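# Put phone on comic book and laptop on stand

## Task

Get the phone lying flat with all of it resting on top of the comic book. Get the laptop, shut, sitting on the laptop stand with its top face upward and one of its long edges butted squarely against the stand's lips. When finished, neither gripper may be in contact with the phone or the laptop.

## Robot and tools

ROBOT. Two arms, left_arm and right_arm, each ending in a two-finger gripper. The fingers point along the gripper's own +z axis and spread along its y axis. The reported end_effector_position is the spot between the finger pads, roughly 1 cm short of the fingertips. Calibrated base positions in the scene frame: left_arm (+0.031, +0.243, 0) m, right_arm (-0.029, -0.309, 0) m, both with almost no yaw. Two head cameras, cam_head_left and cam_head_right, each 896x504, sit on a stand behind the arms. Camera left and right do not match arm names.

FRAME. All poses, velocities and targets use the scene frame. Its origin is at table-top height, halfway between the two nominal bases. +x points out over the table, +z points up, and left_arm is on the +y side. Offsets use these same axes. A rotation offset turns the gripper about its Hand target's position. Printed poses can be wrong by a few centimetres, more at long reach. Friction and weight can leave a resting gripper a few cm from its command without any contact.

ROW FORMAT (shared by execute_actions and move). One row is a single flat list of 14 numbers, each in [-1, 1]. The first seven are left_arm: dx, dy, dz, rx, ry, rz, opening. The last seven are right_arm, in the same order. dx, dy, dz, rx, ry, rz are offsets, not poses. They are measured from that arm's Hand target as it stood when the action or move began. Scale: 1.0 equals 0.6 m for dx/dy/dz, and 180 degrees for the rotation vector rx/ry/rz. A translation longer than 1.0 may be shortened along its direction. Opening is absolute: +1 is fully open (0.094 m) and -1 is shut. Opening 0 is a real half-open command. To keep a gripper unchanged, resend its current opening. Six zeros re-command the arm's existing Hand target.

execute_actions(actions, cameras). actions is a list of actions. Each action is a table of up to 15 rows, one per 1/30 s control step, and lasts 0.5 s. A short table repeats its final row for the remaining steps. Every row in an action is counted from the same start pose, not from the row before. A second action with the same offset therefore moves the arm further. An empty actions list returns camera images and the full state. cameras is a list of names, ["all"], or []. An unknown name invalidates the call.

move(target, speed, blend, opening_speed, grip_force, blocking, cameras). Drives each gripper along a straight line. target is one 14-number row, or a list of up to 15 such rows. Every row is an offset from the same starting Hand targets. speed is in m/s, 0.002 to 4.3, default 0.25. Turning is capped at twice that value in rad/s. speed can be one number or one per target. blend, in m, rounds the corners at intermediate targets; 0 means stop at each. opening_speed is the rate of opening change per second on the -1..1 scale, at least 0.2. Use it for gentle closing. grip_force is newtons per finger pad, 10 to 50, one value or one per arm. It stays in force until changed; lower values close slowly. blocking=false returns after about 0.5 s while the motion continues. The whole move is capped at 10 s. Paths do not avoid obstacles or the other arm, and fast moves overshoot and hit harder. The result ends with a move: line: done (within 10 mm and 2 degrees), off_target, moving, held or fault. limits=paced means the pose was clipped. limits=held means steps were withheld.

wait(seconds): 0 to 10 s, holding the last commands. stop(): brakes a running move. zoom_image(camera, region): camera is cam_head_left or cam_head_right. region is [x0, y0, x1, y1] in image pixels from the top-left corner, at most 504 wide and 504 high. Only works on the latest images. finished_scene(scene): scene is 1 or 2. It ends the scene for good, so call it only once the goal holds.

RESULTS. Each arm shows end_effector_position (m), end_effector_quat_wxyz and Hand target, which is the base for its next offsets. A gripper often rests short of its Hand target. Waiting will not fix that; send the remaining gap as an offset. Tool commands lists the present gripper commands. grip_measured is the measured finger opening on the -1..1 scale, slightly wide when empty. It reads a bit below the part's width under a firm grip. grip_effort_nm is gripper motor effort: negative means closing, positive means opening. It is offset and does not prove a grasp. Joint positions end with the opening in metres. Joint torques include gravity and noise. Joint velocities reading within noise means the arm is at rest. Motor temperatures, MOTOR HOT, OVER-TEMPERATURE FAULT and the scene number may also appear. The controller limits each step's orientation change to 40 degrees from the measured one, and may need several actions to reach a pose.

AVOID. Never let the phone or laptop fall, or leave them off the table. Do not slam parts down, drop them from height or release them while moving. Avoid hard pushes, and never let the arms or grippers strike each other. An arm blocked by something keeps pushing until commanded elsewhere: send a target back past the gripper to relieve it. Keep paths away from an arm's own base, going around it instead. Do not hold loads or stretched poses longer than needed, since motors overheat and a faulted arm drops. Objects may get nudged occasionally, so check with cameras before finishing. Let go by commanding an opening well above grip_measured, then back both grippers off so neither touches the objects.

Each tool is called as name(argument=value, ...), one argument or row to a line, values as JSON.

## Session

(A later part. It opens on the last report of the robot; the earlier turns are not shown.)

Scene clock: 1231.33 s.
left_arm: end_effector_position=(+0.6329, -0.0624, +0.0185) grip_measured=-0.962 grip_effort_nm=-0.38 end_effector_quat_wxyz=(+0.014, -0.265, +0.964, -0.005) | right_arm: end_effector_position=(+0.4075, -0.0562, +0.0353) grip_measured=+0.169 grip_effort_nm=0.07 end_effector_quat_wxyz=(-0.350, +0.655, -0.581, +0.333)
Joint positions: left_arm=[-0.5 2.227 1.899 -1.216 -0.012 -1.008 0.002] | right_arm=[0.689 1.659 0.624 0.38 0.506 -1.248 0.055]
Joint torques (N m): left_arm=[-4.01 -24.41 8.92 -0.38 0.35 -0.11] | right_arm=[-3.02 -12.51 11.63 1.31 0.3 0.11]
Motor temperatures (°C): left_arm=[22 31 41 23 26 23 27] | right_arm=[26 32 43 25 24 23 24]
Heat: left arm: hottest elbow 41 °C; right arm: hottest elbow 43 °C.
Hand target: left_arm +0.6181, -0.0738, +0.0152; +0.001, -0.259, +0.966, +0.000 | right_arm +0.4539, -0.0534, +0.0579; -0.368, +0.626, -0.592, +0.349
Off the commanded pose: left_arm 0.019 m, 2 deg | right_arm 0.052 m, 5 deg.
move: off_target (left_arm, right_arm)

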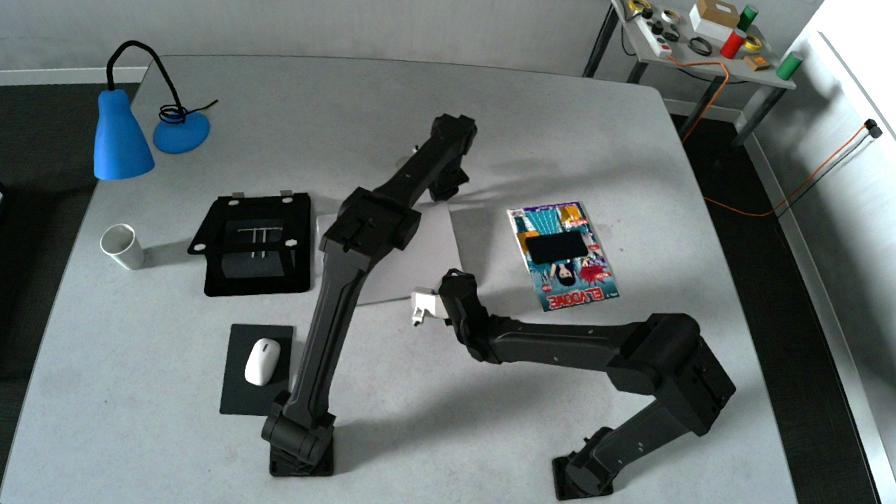

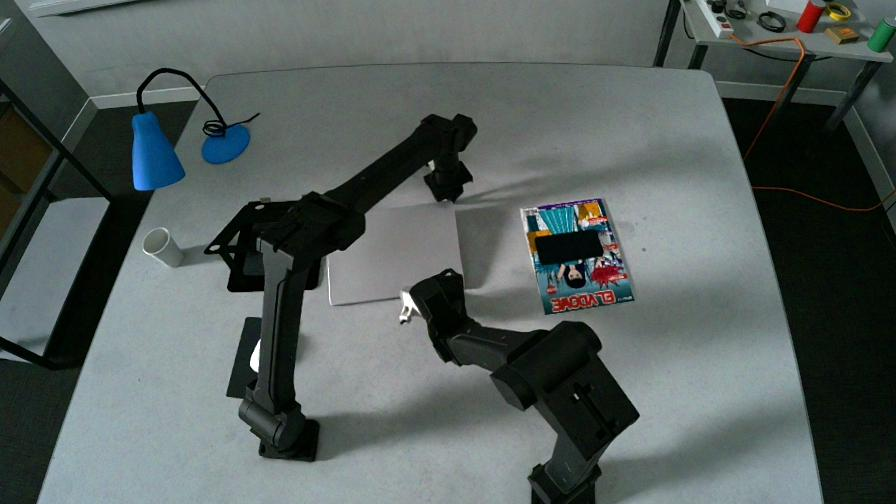

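move(
  target=[0,0,0,0,0,0,-0.97,0,0,0.0833,0,-0.0444,0,0.17],
  speed=0.06,
  cameras=["cam_head_left","cam_head_right"],
)

zoom_image(
  camera="cam_head_right",
  region=[320, 190, 480, 330],
)

zoom_image(
  camera="cam_head_left",
  region=[350, 190, 490, 330],
)

Scene clock: 1238.50 s.
left_arm: end_effector_position=(+0.6372, -0.0585, +0.0186) grip_measured=-0.963 grip_effort_nm=-0.38 end_effector_quat_wxyz=(+0.019, -0.269, +0.963, -0.006) | right_arm: end_effector_position=(+0.4125, -0.0602, +0.0438) grip_measured=+0.170 grip_effort_nm=-0.01 end_effector_quat_wxyz=(-0.343, +0.659, -0.561, +0.364)
Joint positions: left_arm=[-0.493 2.227 1.899 -1.207 -0.016 -1.008 0.002] | right_arm=[0.689 1.657 0.624 0.408 0.547 -1.323 0.055]
Joint torques (N m): left_arm=[-3.84 -24.88 9.24 -0.68 0.49 -0.09] | right_arm=[-1.79 -18.43 9.35 3.82 0.89 0.11]
Heat: left arm: hottest elbow 41 °C; right arm: hottest elbow 43 °C.
Hand target: left_arm +0.6180, -0.0738, +0.0152; +0.000, -0.258, +0.966, +0.000 | right_arm +0.4540, -0.0533, +0.1080; -0.409, +0.600, -0.565, +0.392
Off the commanded pose: left_arm 0.025 m, 3 deg | right_arm 0.077 m, 11 deg.
move: off_target (left_arm, right_arm)

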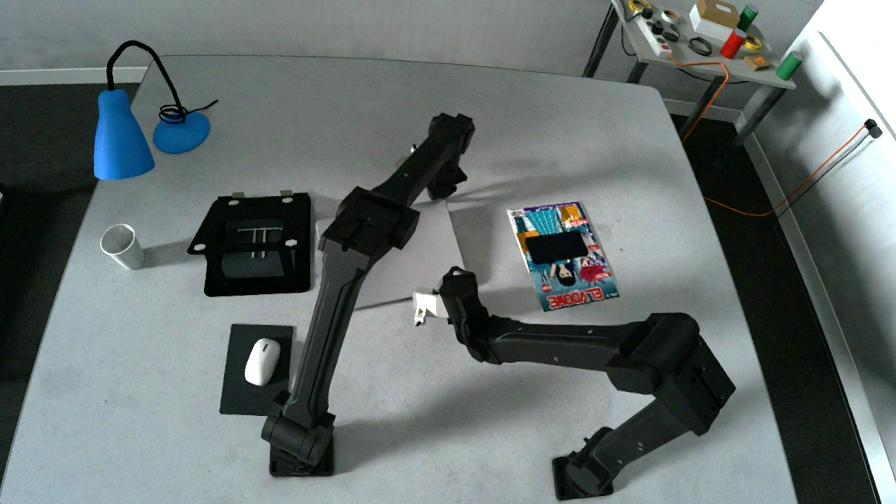

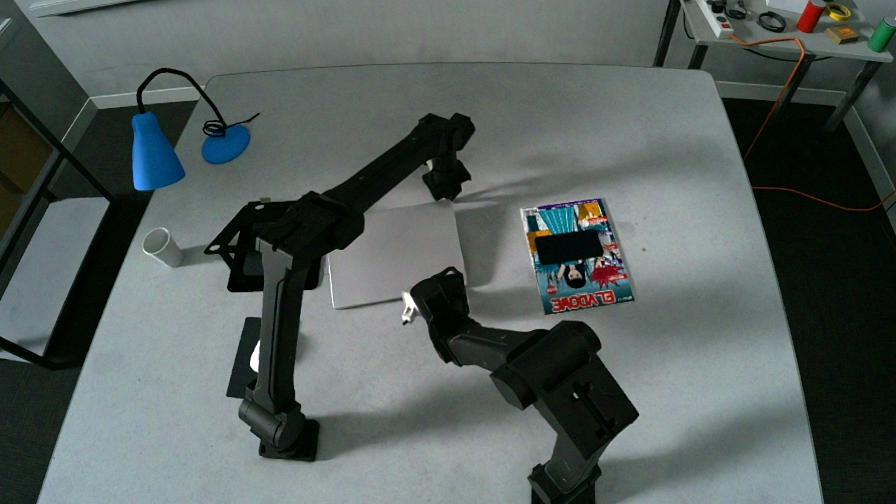

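Scaled by 3.150.

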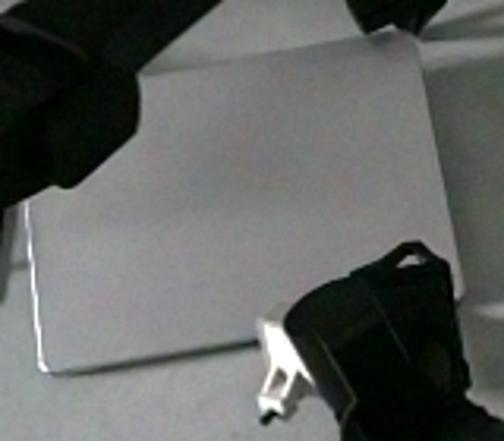

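Scaled by 3.600.

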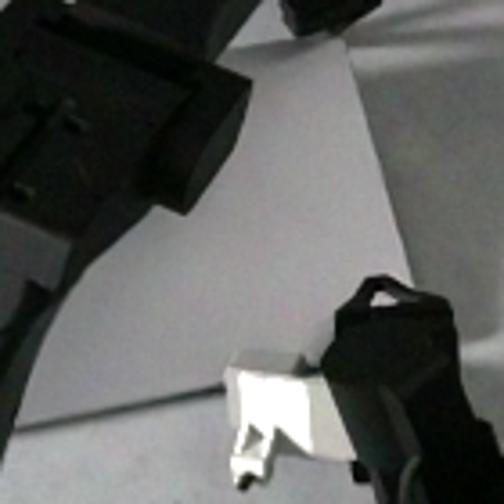

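move(
  target=[0,0,0,0,0,0,-0.97,0,0.02,0.1,0,0,0,0.17],
  speed=0.06,
  cameras=["cam_head_left","cam_head_right"],
)

zoom_image(
  camera="cam_head_right",
  region=[320, 190, 480, 330],
)

zoom_image(
  camera="cam_head_left",
  region=[350, 190, 490, 330],
)

Scene clock: 1247.50 s.
left_arm: end_effector_position=(+0.6235, -0.0743, +0.0173) grip_measured=-0.963 grip_effort_nm=-0.37 end_effector_quat_wxyz=(+0.006, -0.257, +0.966, -0.006) | right_arm: end_effector_position=(+0.4387, -0.0529, +0.1384) grip_measured=+0.170 grip_effort_nm=-0.01 end_effector_quat_wxyz=(-0.386, +0.616, -0.566, +0.388)
Joint positions: left_arm=[-0.519 2.227 1.897 -1.224 0 -1.011 0.002] | right_arm=[0.678 1.496 0.712 0.285 0.582 -1.325 0.055]
Joint torques (N m): left_arm=[-1.14 -24.23 9.24 -0.03 -0.14 -0.1] | right_arm=[0.44 -14.8 10.96 1.09 0.24 0.24]
Heat: left arm: hottest elbow 41 °C; right arm: hottest elbow 43 °C.
Hand target: left_arm +0.6180, -0.0738, +0.0150; +0.000, -0.258, +0.966, +0.000 | right_arm +0.4540, -0.0413, +0.1679; -0.409, +0.600, -0.565, +0.392
Off the commanded pose: left_arm 0.006 m, 1 deg | right_arm 0.035 m, 3 deg.
move: off_target (right_arm)

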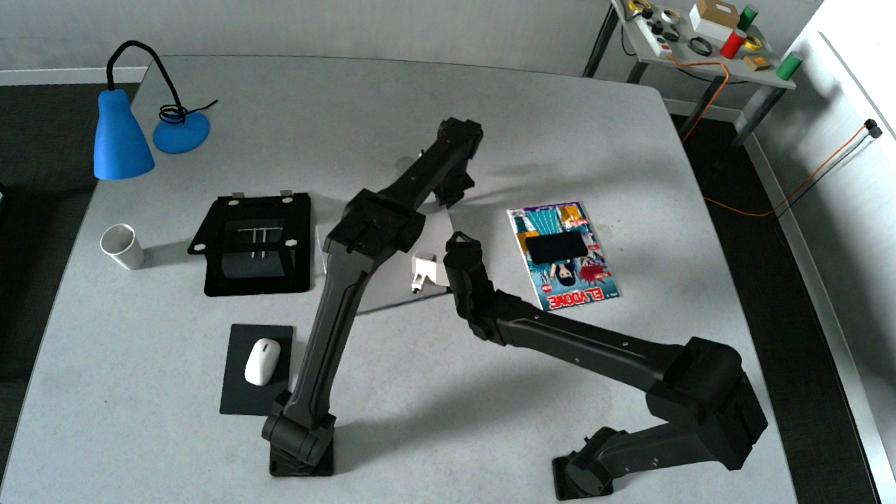

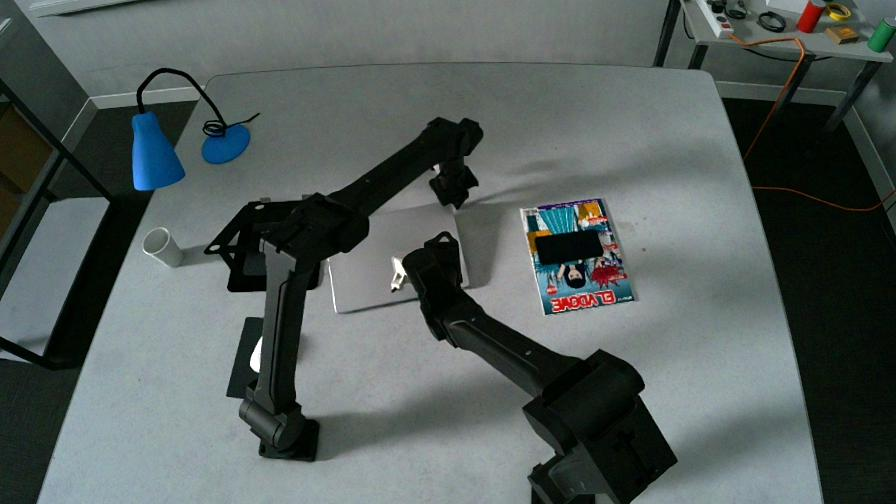

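Scaled by 3.150.

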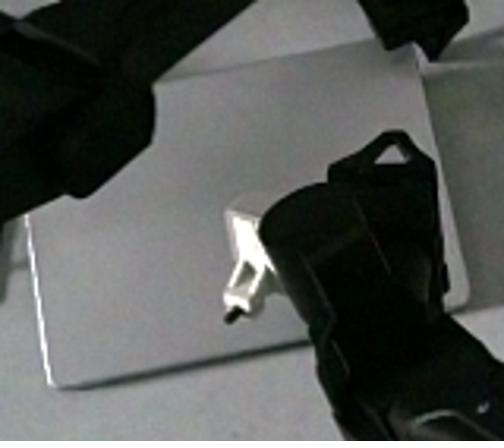

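Scaled by 3.600.

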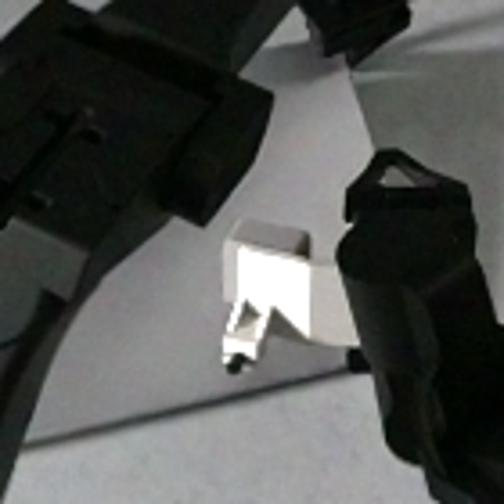

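move(
  target=[
    [0.0333,0.0167,0.05,0,0,0,-0.97,-0.2067,-0.0228,-0.0632,-0.0045,0.0444,0.0665,0.17],
    [0.0417,0.1333,0.05,0,0,0,-0.97,-0.1817,-0.0145,-0.1882,-0.0045,0.0444,0.0665,0.17],
    [0.025,0.1333,0,0,0,0,-0.97,-0.165,-0.0112,-0.2498,-0.0045,0.0444,0.0665,0.17],
  ],
  speed=[0.2,0.2,0.1],
  blend=[0.02,0.01,0],
  cameras=["cam_head_left","cam_head_right"],
)

zoom_image(
  camera="cam_head_right",
  region=[320, 190, 480, 330],
)

zoom_image(
  camera="cam_head_left",
  region=[340, 190, 480, 330],
)

Scene clock: 1279.17 s.
left_arm: end_effector_position=(+0.6422, -0.0016, +0.0209) grip_measured=-0.963 grip_effort_nm=-0.37 end_effector_quat_wxyz=(+0.009, -0.263, +0.965, -0.009) | right_arm: end_effector_position=(+0.3533, -0.0429, +0.0345) grip_measured=+0.170 grip_effort_nm=0.01 end_effector_quat_wxyz=(-0.419, +0.676, -0.521, +0.310)
Joint positions: left_arm=[-0.407 2.18 1.824 -1.189 0.004 -0.912 0.002] | right_arm=[0.762 1.633 0.455 0.649 0.431 -1.312 0.055]
Joint torques (N m): left_arm=[-0.44 -23.77 6.97 0.12 -0.26 0.12] | right_arm=[-0.26 -8.94 4.6 1.61 -0.11 0.18]
Heat: left arm: hottest elbow 42 °C; right arm: hottest elbow 45 °C.
Hand target: left_arm +0.6331, +0.0064, +0.0150; +0.000, -0.259, +0.966, +0.000 | right_arm +0.3551, -0.0480, +0.0182; -0.403, +0.684, -0.524, +0.309
Off the commanded pose: left_arm 0.013 m, 2 deg | right_arm 0.017 m, 2 deg.
move: off_target (left_arm, right_arm)

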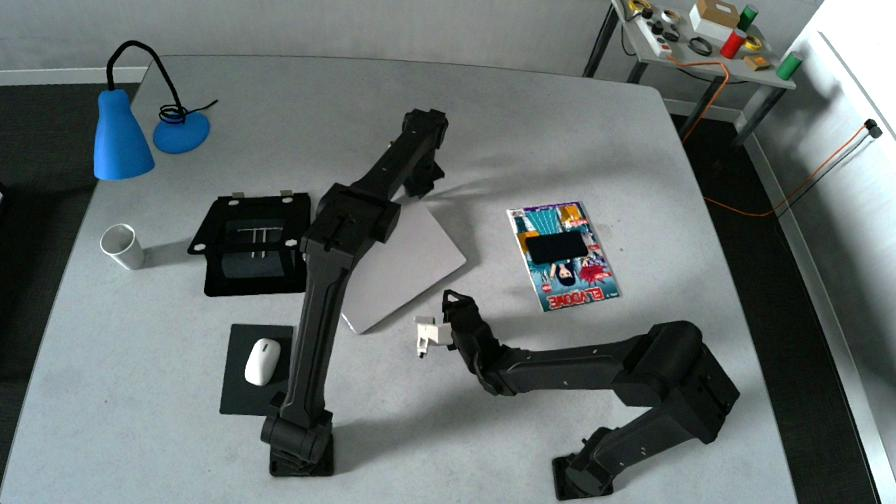

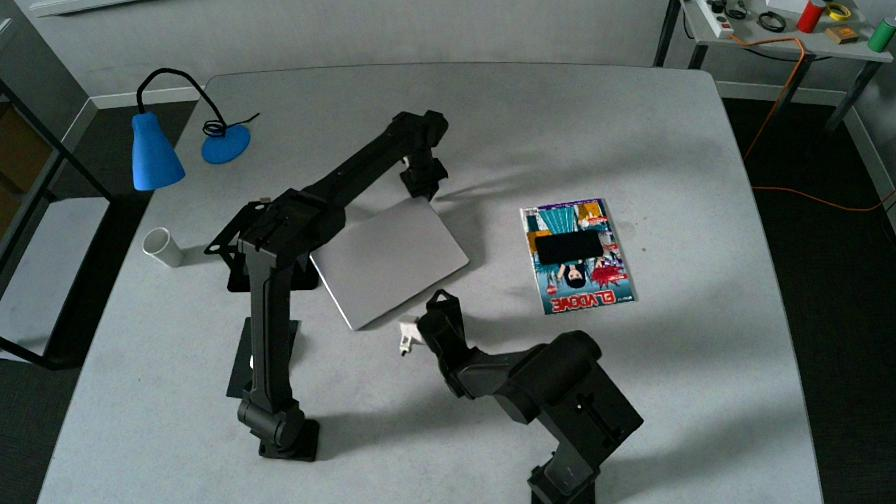

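Scaled by 3.150.

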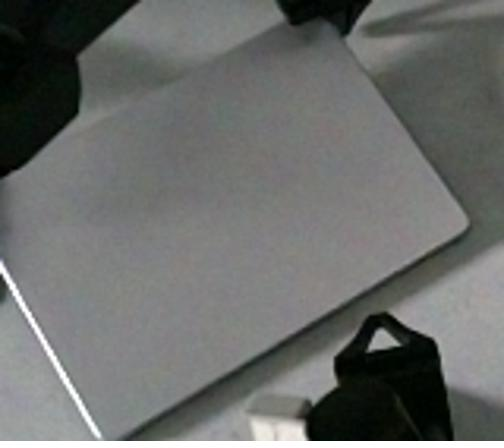

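Scaled by 3.600.

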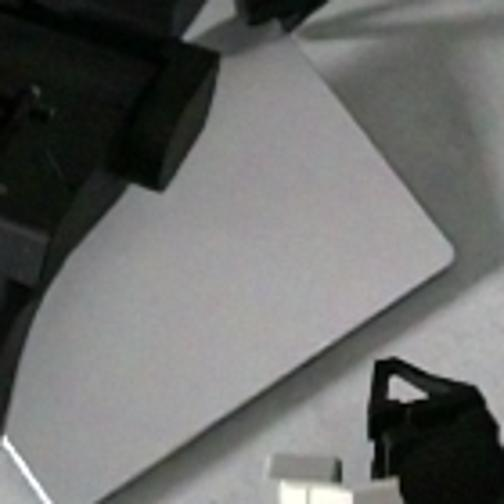

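move(
  target=[
    [0.02,0.0167,0.0833,0,0,0,-0.97,0.025,-0.0117,0.1117,0,0,0.1167,0.17],
    [0.005,0.1167,0.0833,0,0,0,-0.97,0.1083,-0.02,0.0533,0,0,0.1167,0.17],
    [0,0.1167,0,0,0,0,-0.97,0.1083,-0.02,0,0,0,0.1167,0.17],
  ],
  speed=[0.2,0.2,0.1],
  blend=[0.01,0.01,0],
  cameras=["cam_head_left","cam_head_right"],
)

zoom_image(
  camera="cam_head_right",
  region=[320, 180, 500, 340],
)

zoom_image(
  camera="cam_head_left",
  region=[320, 180, 500, 340],
)

Scene clock: 1311.00 s.
left_arm: end_effector_position=(+0.6451, +0.0689, +0.0362) grip_measured=-0.963 grip_effort_nm=-0.37 end_effector_quat_wxyz=(+0.020, -0.262, +0.965, -0.014) | right_arm: end_effector_position=(+0.4122, -0.0585, +0.0353) grip_measured=+0.170 grip_effort_nm=0.01 end_effector_quat_wxyz=(-0.465, +0.762, -0.385, +0.234)
Joint positions: left_arm=[-0.303 2.098 1.723 -1.147 0.004 -0.804 0.002] | right_arm=[0.461 1.689 0.535 0.672 -0.152 -1.648 0.055]
Joint torques (N m): left_arm=[-1.26 -21.36 7.28 0.4 -0.22 0.1] | right_arm=[-0.09 -9.41 6.26 1.28 -0.07 0.16]
Heat: left arm: hottest elbow 41 °C; right arm: hottest elbow 40 °C.
Hand target: left_arm +0.6331, +0.0762, +0.0151; +0.001, -0.258, +0.966, +0.000 | right_arm +0.4199, -0.0600, +0.0181; -0.453, +0.768, -0.390, +0.230
Off the commanded pose: left_arm 0.026 m, 3 deg | right_arm 0.019 m, 2 deg.
move: off_target (left_arm, right_arm)

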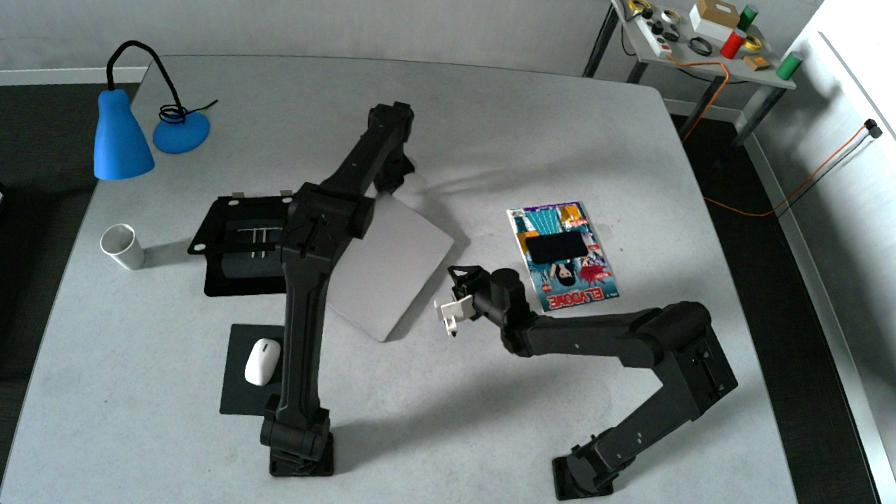

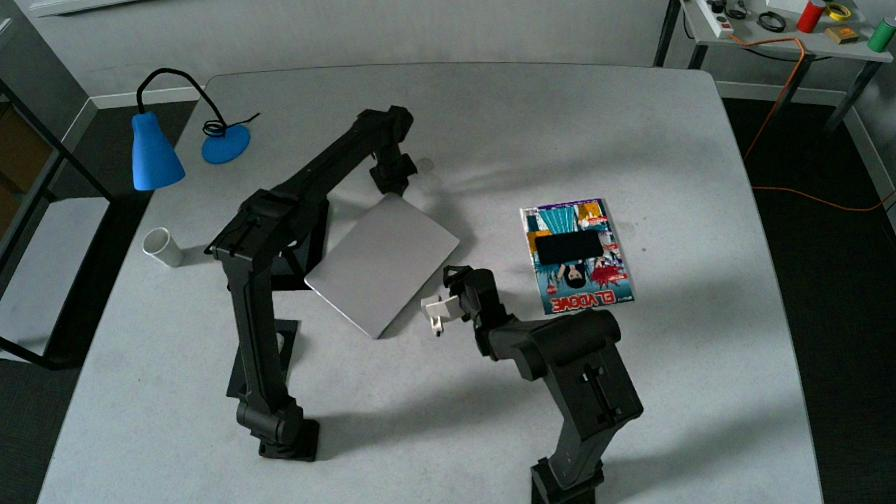

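Scaled by 2.800.

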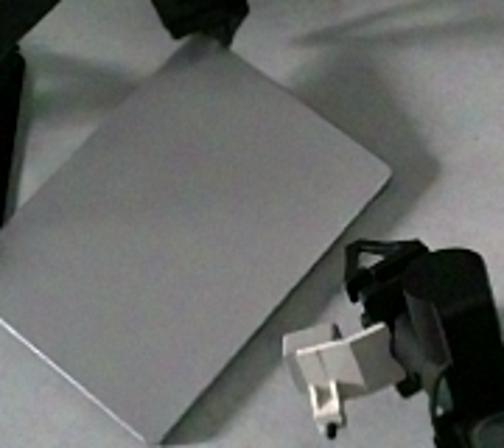

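Scaled by 2.800.

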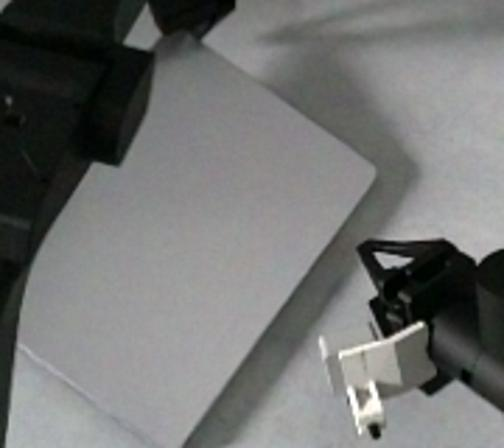

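move(
  target=[
    [0,0,0.175,0,0,0,-0.97,0,0,0.05,0,0,0,0.17],
    [-0.005,0.19,0.1583,0,0,0.1222,1.0,0.0917,0.02,0.045,0,0,0.1111,0.17],
    [-0.005,0.19,-0.005,0,0,0.1222,1.0,0.0917,0.02,0,0,0,0.1111,0.17],
  ],
  speed=[0.2,0.2,0.12],
  cameras=["cam_head_left","cam_head_right"],
)

zoom_image(
  camera="cam_head_right",
  region=[300, 170, 480, 350],
)

zoom_image(
  camera="cam_head_left",
  region=[320, 170, 500, 350],
)

Scene clock: 1351.13 s.
left_arm: end_effector_position=(+0.6292, +0.1857, +0.0163) grip_measured=+0.998 grip_effort_nm=0.13 end_effector_quat_wxyz=(-0.001, -0.431, +0.902, +0.000) | right_arm: end_effector_position=(+0.4635, -0.0454, +0.0364) grip_measured=+0.170 grip_effort_nm=0.01 end_effector_quat_wxyz=(-0.494, +0.821, -0.243, +0.150)
Joint positions: left_arm=[-0.122 2.058 1.6 -1.115 0.001 -0.986 0.094] | right_arm=[0.317 1.789 0.763 0.436 -0.577 -1.928 0.055]
Joint torques (N m): left_arm=[-1.26 -21.89 8.99 0.66 -0.13 -0.09] | right_arm=[-0.15 -11.81 7.43 1.36 -0.01 0.15]
Heat: left arm: hottest elbow 41 °C; right arm: hottest elbow 39 °C.
Hand target: left_arm +0.6301, +0.1902, +0.0122; +0.001, -0.438, +0.899, +0.000 | right_arm +0.4751, -0.0481, +0.0180; -0.486, +0.824, -0.251, +0.148
Off the commanded pose: left_arm 0.006 m, 1 deg | right_arm 0.022 m, 1 deg.
move: off_target (right_arm); target 2's new opening was sent with left_arm's hand 0.016 m and 2 deg from that target

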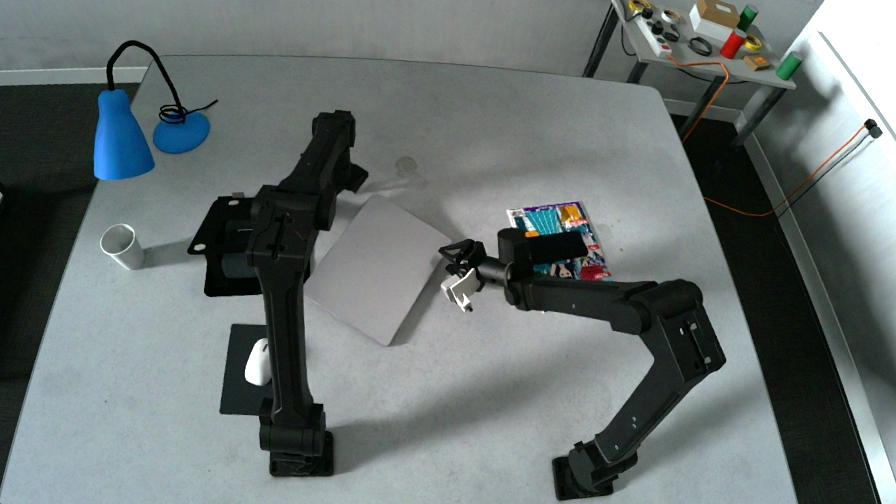

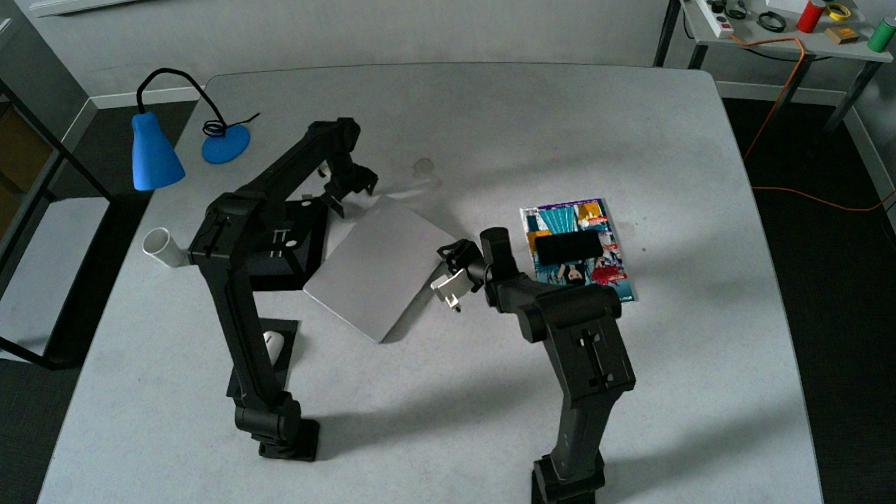

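Scaled by 2.800.

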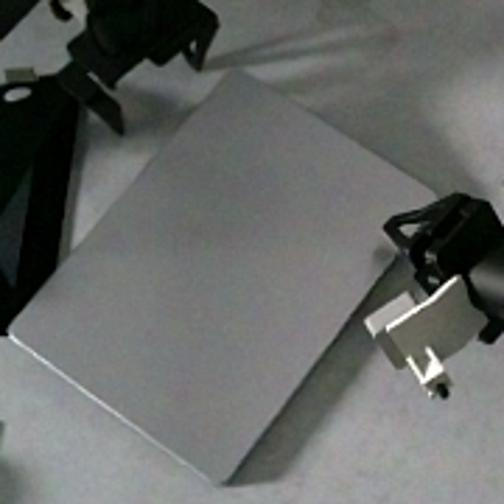

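Scaled by 2.800.

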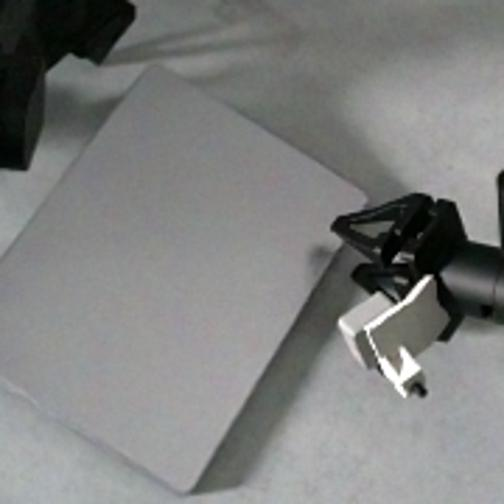

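move(
  target=[
    [-0.0177,-0.0283,-0.0033,0,0,0.0667,1.0,0,0,0,0,0,0,0.17],
    [-0.0177,-0.0283,-0.0033,0,0,0.0667,1.0,0.06,0.11,0,0,0,0.0222,0.17],
  ],
  speed=[0.1,0.08],
  cameras=["cam_head_left","cam_head_right"],
)

zoom_image(
  camera="cam_head_right",
  region=[300, 170, 480, 350],
)

zoom_image(
  camera="cam_head_left",
  region=[320, 170, 500, 350],
)

Scene clock: 1373.40 s.
left_arm: end_effector_position=(+0.6259, +0.1788, +0.0147) grip_measured=+0.998 grip_effort_nm=0.13 end_effector_quat_wxyz=(+0.002, -0.530, +0.848, -0.003) | right_arm: end_effector_position=(+0.5120, -0.0076, +0.0383) grip_measured=+0.170 grip_effort_nm=0.01 end_effector_quat_wxyz=(-0.495, +0.824, -0.230, +0.154)
Joint positions: left_arm=[-0.134 2.049 1.58 -1.096 0.002 -1.222 0.094] | right_arm=[0.356 1.885 0.937 0.373 -0.554 -1.928 0.055]
Joint torques (N m): left_arm=[-2.49 -22.12 7.27 0.55 -0.18 -0.11] | right_arm=[3.19 -14.15 8.83 0.59 -0.32 0.25]
Heat: left arm: hottest elbow 41 °C; right arm: hottest elbow 39 °C.
Hand target: left_arm +0.6195, +0.1733, +0.0101; +0.000, -0.530, +0.848, +0.000 | right_arm +0.5110, +0.0179, +0.0181; -0.490, +0.832, -0.222, +0.131
Off the commanded pose: left_arm 0.010 m, 0 deg | right_arm 0.033 m, 3 deg.
move: off_target (right_arm)

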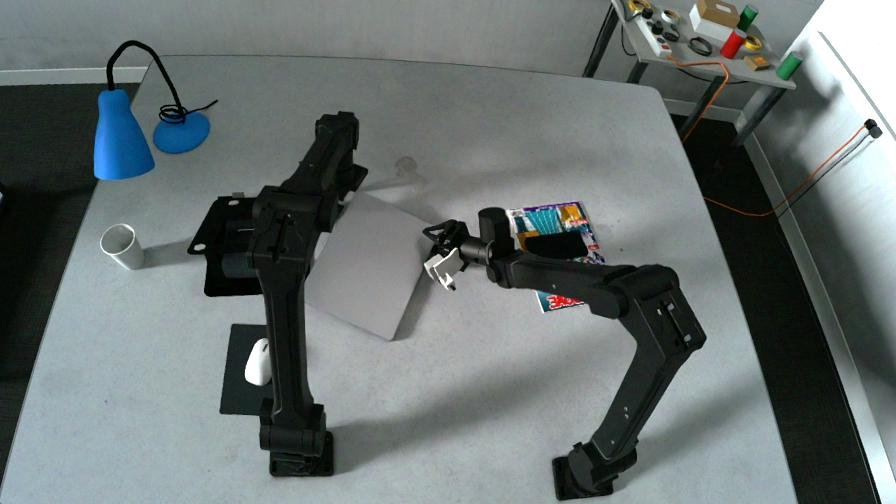

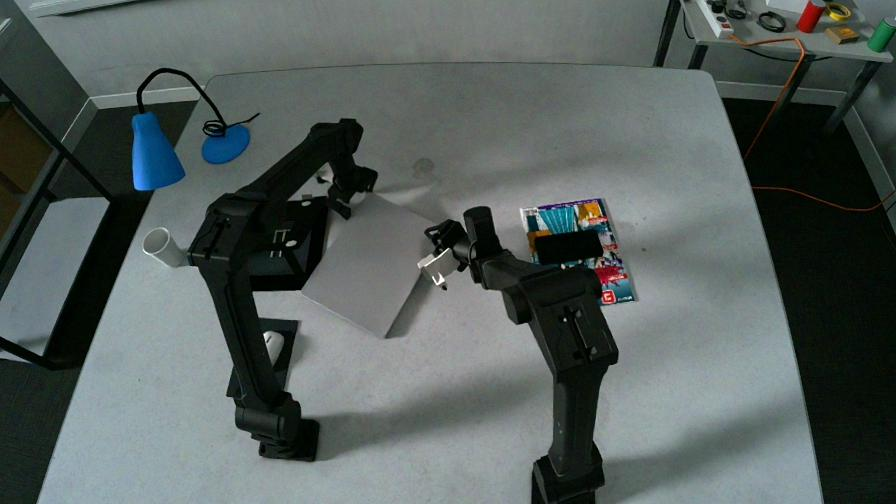

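Scaled by 2.800.

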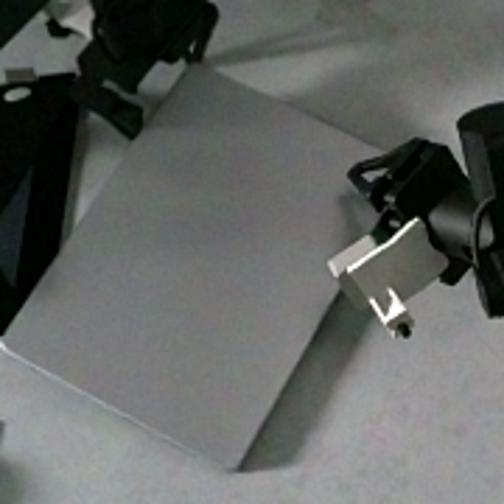

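Scaled by 2.800.

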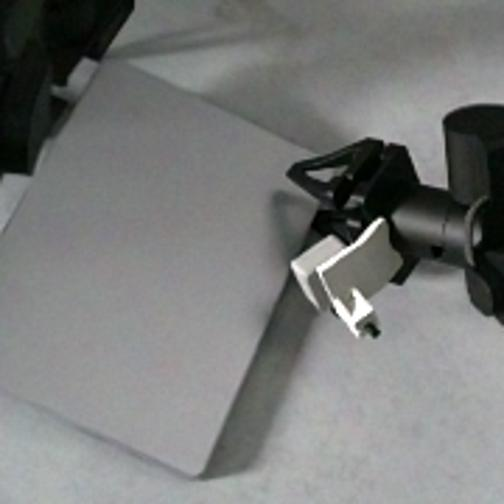

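move(
  target=[-0.0125,-0.031,0,0,0,0,1.0,0.027,0.079,0,0,0,0.0444,0.17],
  speed=0.06,
  cameras=["cam_head_left","cam_head_right"],
)

zoom_image(
  camera="cam_head_right",
  region=[300, 170, 480, 350],
)

zoom_image(
  camera="cam_head_left",
  region=[320, 170, 500, 350],
)

Scene clock: 1385.00 s.
left_arm: end_effector_position=(+0.6242, +0.1880, +0.0150) grip_measured=+0.998 grip_effort_nm=0.10 end_effector_quat_wxyz=(+0.014, -0.528, +0.849, +0.008) | right_arm: end_effector_position=(+0.5265, +0.0102, +0.0390) grip_measured=+0.170 grip_effort_nm=0.00 end_effector_quat_wxyz=(-0.492, +0.839, -0.196, +0.124)
Joint positions: left_arm=[-0.128 2.039 1.564 -1.083 -0.028 -1.211 0.094] | right_arm=[0.358 1.925 1.044 0.242 -0.624 -1.998 0.055]
Joint torques (N m): left_arm=[-5.71 -22.59 7.08 0.62 0.94 -0.47] | right_arm=[5.71 -13.16 11.75 1.21 -0.78 0.25]
Heat: left arm: hottest elbow 40 °C; right arm: hottest elbow 40 °C.
Hand target: left_arm +0.6120, +0.1548, +0.0101; +0.000, -0.530, +0.848, +0.000 | right_arm +0.5272, +0.0654, +0.0182; -0.498, +0.846, -0.164, +0.096
Off the commanded pose: left_arm 0.036 m, 2 deg | right_arm 0.059 m, 5 deg.
move: off_target (left_arm, right_arm)

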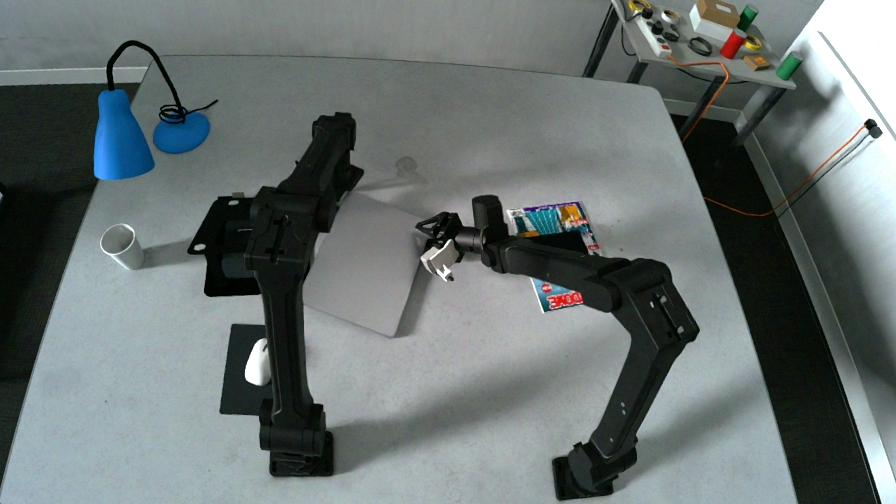

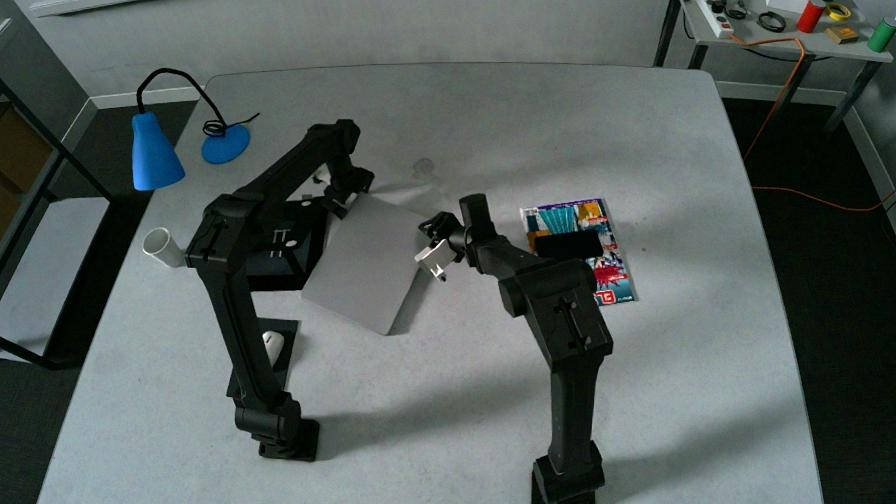

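Scaled by 2.800.

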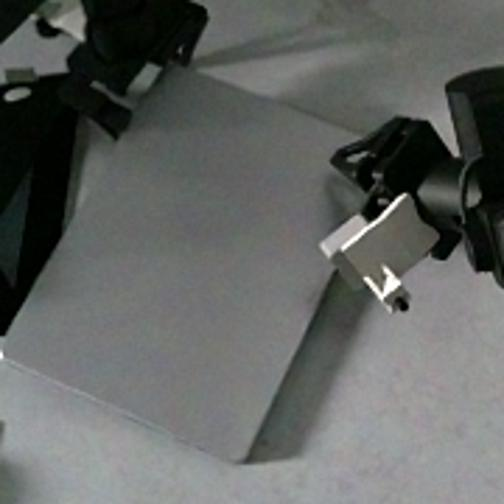

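Scaled by 2.800.

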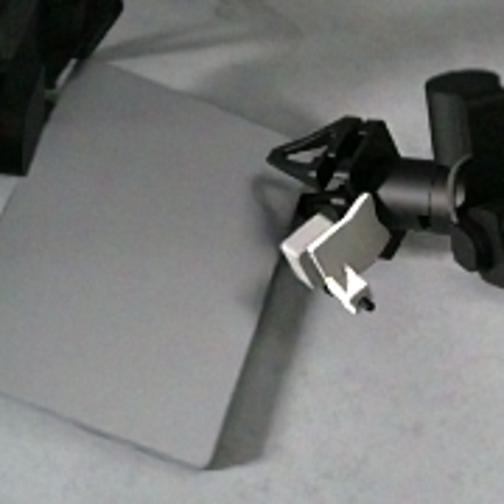

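move(
  target=[-0.0125,-0.04,0,0,0,0,1.0,0.02,0.06,0,0,0,0,0.17],
  speed=0.06,
  cameras=["cam_head_left","cam_head_right"],
)

zoom_image(
  camera="cam_head_right",
  region=[300, 170, 480, 350],
)

zoom_image(
  camera="cam_head_left",
  region=[320, 170, 500, 350],
)

Scene clock: 1398.37 s.
left_arm: end_effector_position=(+0.6205, +0.1952, +0.0154) grip_measured=+0.999 grip_effort_nm=0.09 end_effector_quat_wxyz=(+0.020, -0.529, +0.848, +0.017) | right_arm: end_effector_position=(+0.5393, +0.0168, +0.0393) grip_measured=+0.170 grip_effort_nm=0.00 end_effector_quat_wxyz=(-0.486, +0.839, -0.207, +0.129)
Joint positions: left_arm=[-0.124 2.029 1.548 -1.078 -0.052 -1.209 0.094] | right_arm=[0.368 1.943 1.084 0.221 -0.591 -1.98 0.055]
Joint torques (N m): left_arm=[-8.53 -21.71 6.75 0.65 1.8 -0.88] | right_arm=[8.35 -12.57 13.56 1.37 -0.59 0.38]
Heat: left arm: hottest elbow 40 °C; right arm: hottest elbow 41 °C.
Hand target: left_arm +0.6046, +0.1306, +0.0102; +0.001, -0.530, +0.848, +0.000 | right_arm +0.5393, +0.1012, +0.0181; -0.498, +0.846, -0.164, +0.096
Off the commanded pose: left_arm 0.067 m, 3 deg | right_arm 0.087 m, 6 deg.
move: off_target (left_arm, right_arm)

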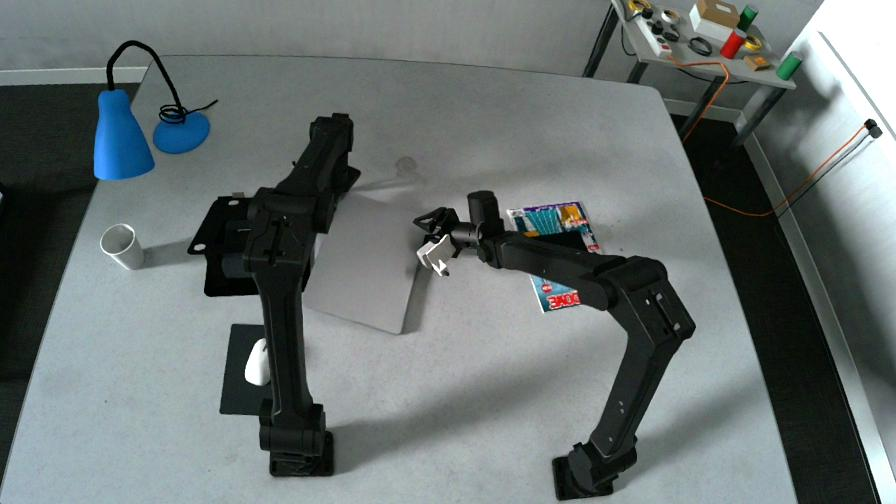

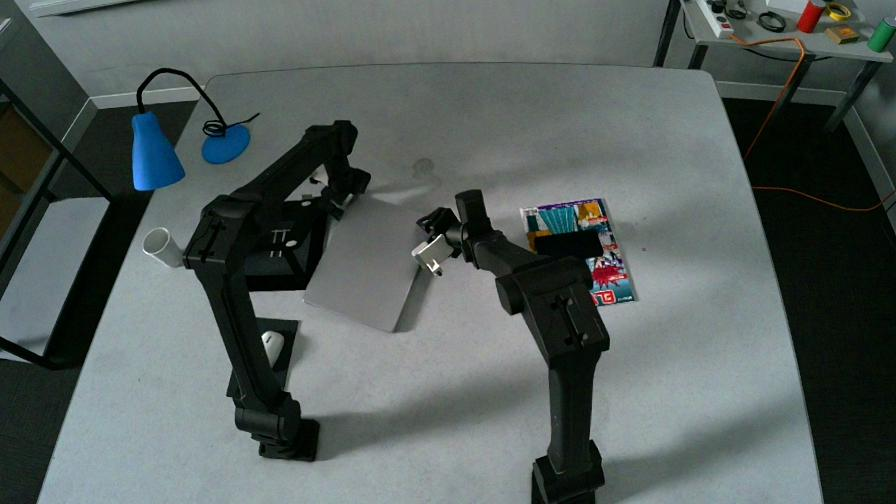

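Scaled by 2.800.

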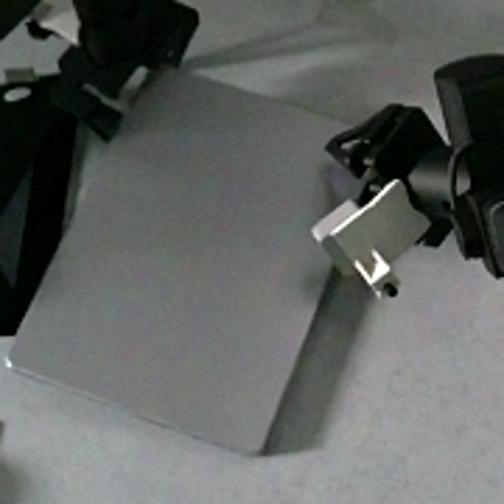

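Scaled by 2.800.

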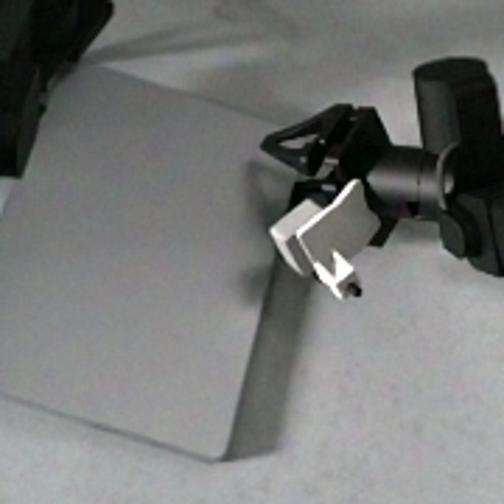

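zoom_image(
  camera="cam_head_right",
  region=[380, 230, 460, 340],
)

zoom_image(
  camera="cam_head_left",
  region=[380, 200, 460, 340],
)

Scaled by 4.582.

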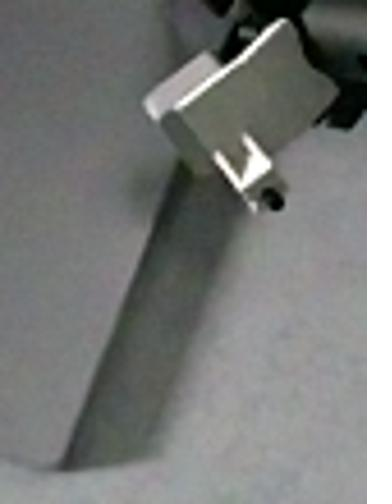

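Scaled by 3.600.

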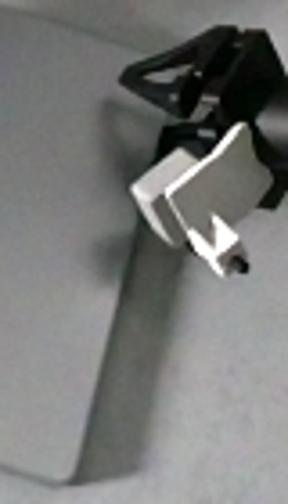

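move(
  target=[0,0,0,0,0,0,1.0,0,0,0,0,0,0,-1.0],
  speed=0.06,
  opening_speed=0.5,
  cameras=["cam_head_left","cam_head_right"],
)

zoom_image(
  camera="cam_head_right",
  region=[300, 170, 480, 350],
)

zoom_image(
  camera="cam_head_left",
  region=[320, 170, 500, 350],
)

Scene clock: 1438.00 s.
left_arm: end_effector_position=(+0.6206, +0.1988, +0.0155) grip_measured=+0.999 grip_effort_nm=0.07 end_effector_quat_wxyz=(+0.021, -0.525, +0.850, +0.018) | right_arm: end_effector_position=(+0.5397, +0.0136, +0.0242) grip_measured=-0.714 grip_effort_nm=-1.01 end_effector_quat_wxyz=(-0.475, +0.843, -0.217, +0.128)
Joint positions: left_arm=[-0.118 2.029 1.548 -1.078 -0.054 -1.196 0.094] | right_arm=[0.368 1.964 1.084 0.219 -0.571 -1.981 0.013]
Joint torques (N m): left_arm=[-8.7 -21.89 6.8 0.44 1.93 -0.95] | right_arm=[8.94 -13.92 13.49 1.48 -1.36 0.37]
Motor temperatures (°C): left_arm=[23 32 39 23 33 25 26] | right_arm=[27 34 46 25 25 23 25]
Heat: left arm: hottest elbow 39 °C; right arm: hottest elbow 46 °C.
Hand target: left_arm +0.6044, +0.1307, +0.0101; +0.000, -0.530, +0.848, +0.000 | right_arm +0.5392, +0.1012, +0.0181; -0.498, +0.846, -0.164, +0.096
Off the commanded pose: left_arm 0.070 m, 3 deg | right_arm 0.088 m, 8 deg.
move: off_target (left_arm, right_arm)

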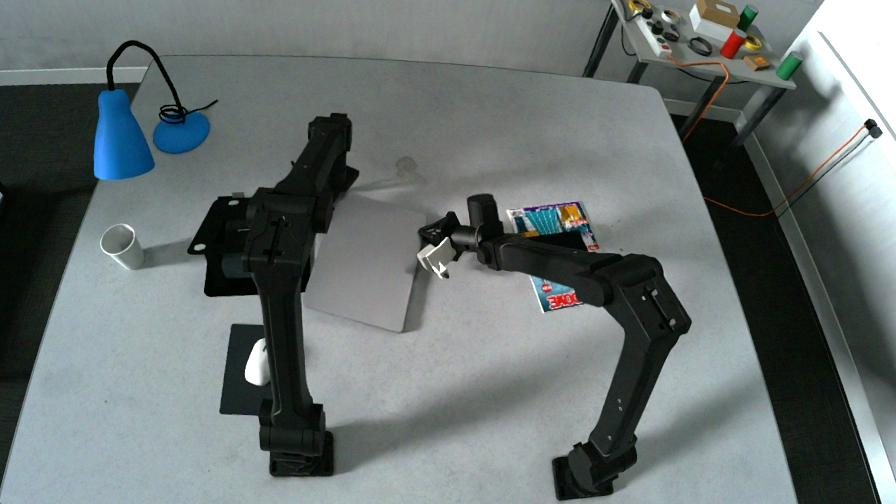

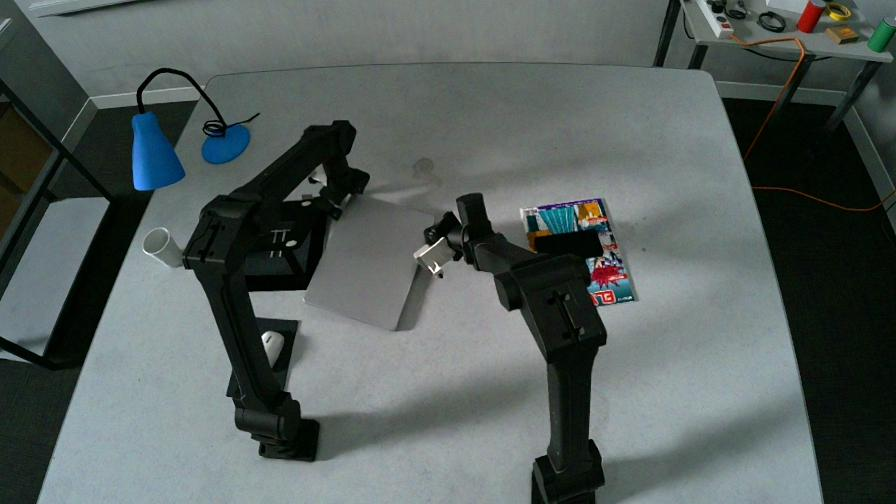

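Scaled by 2.800.

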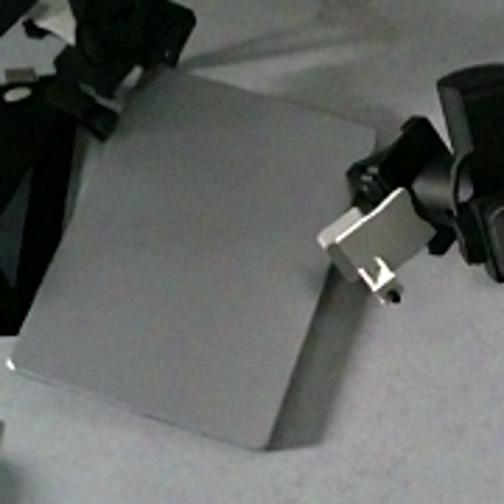

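Scaled by 2.800.

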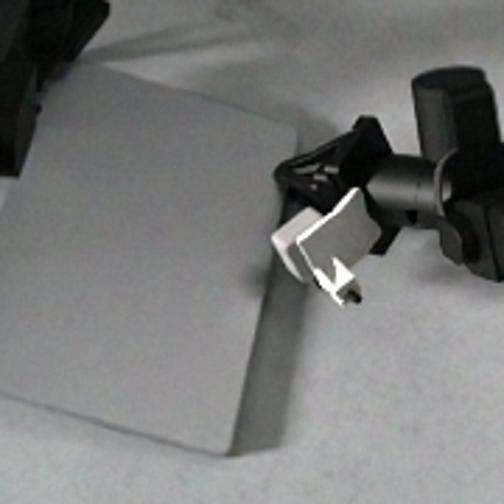

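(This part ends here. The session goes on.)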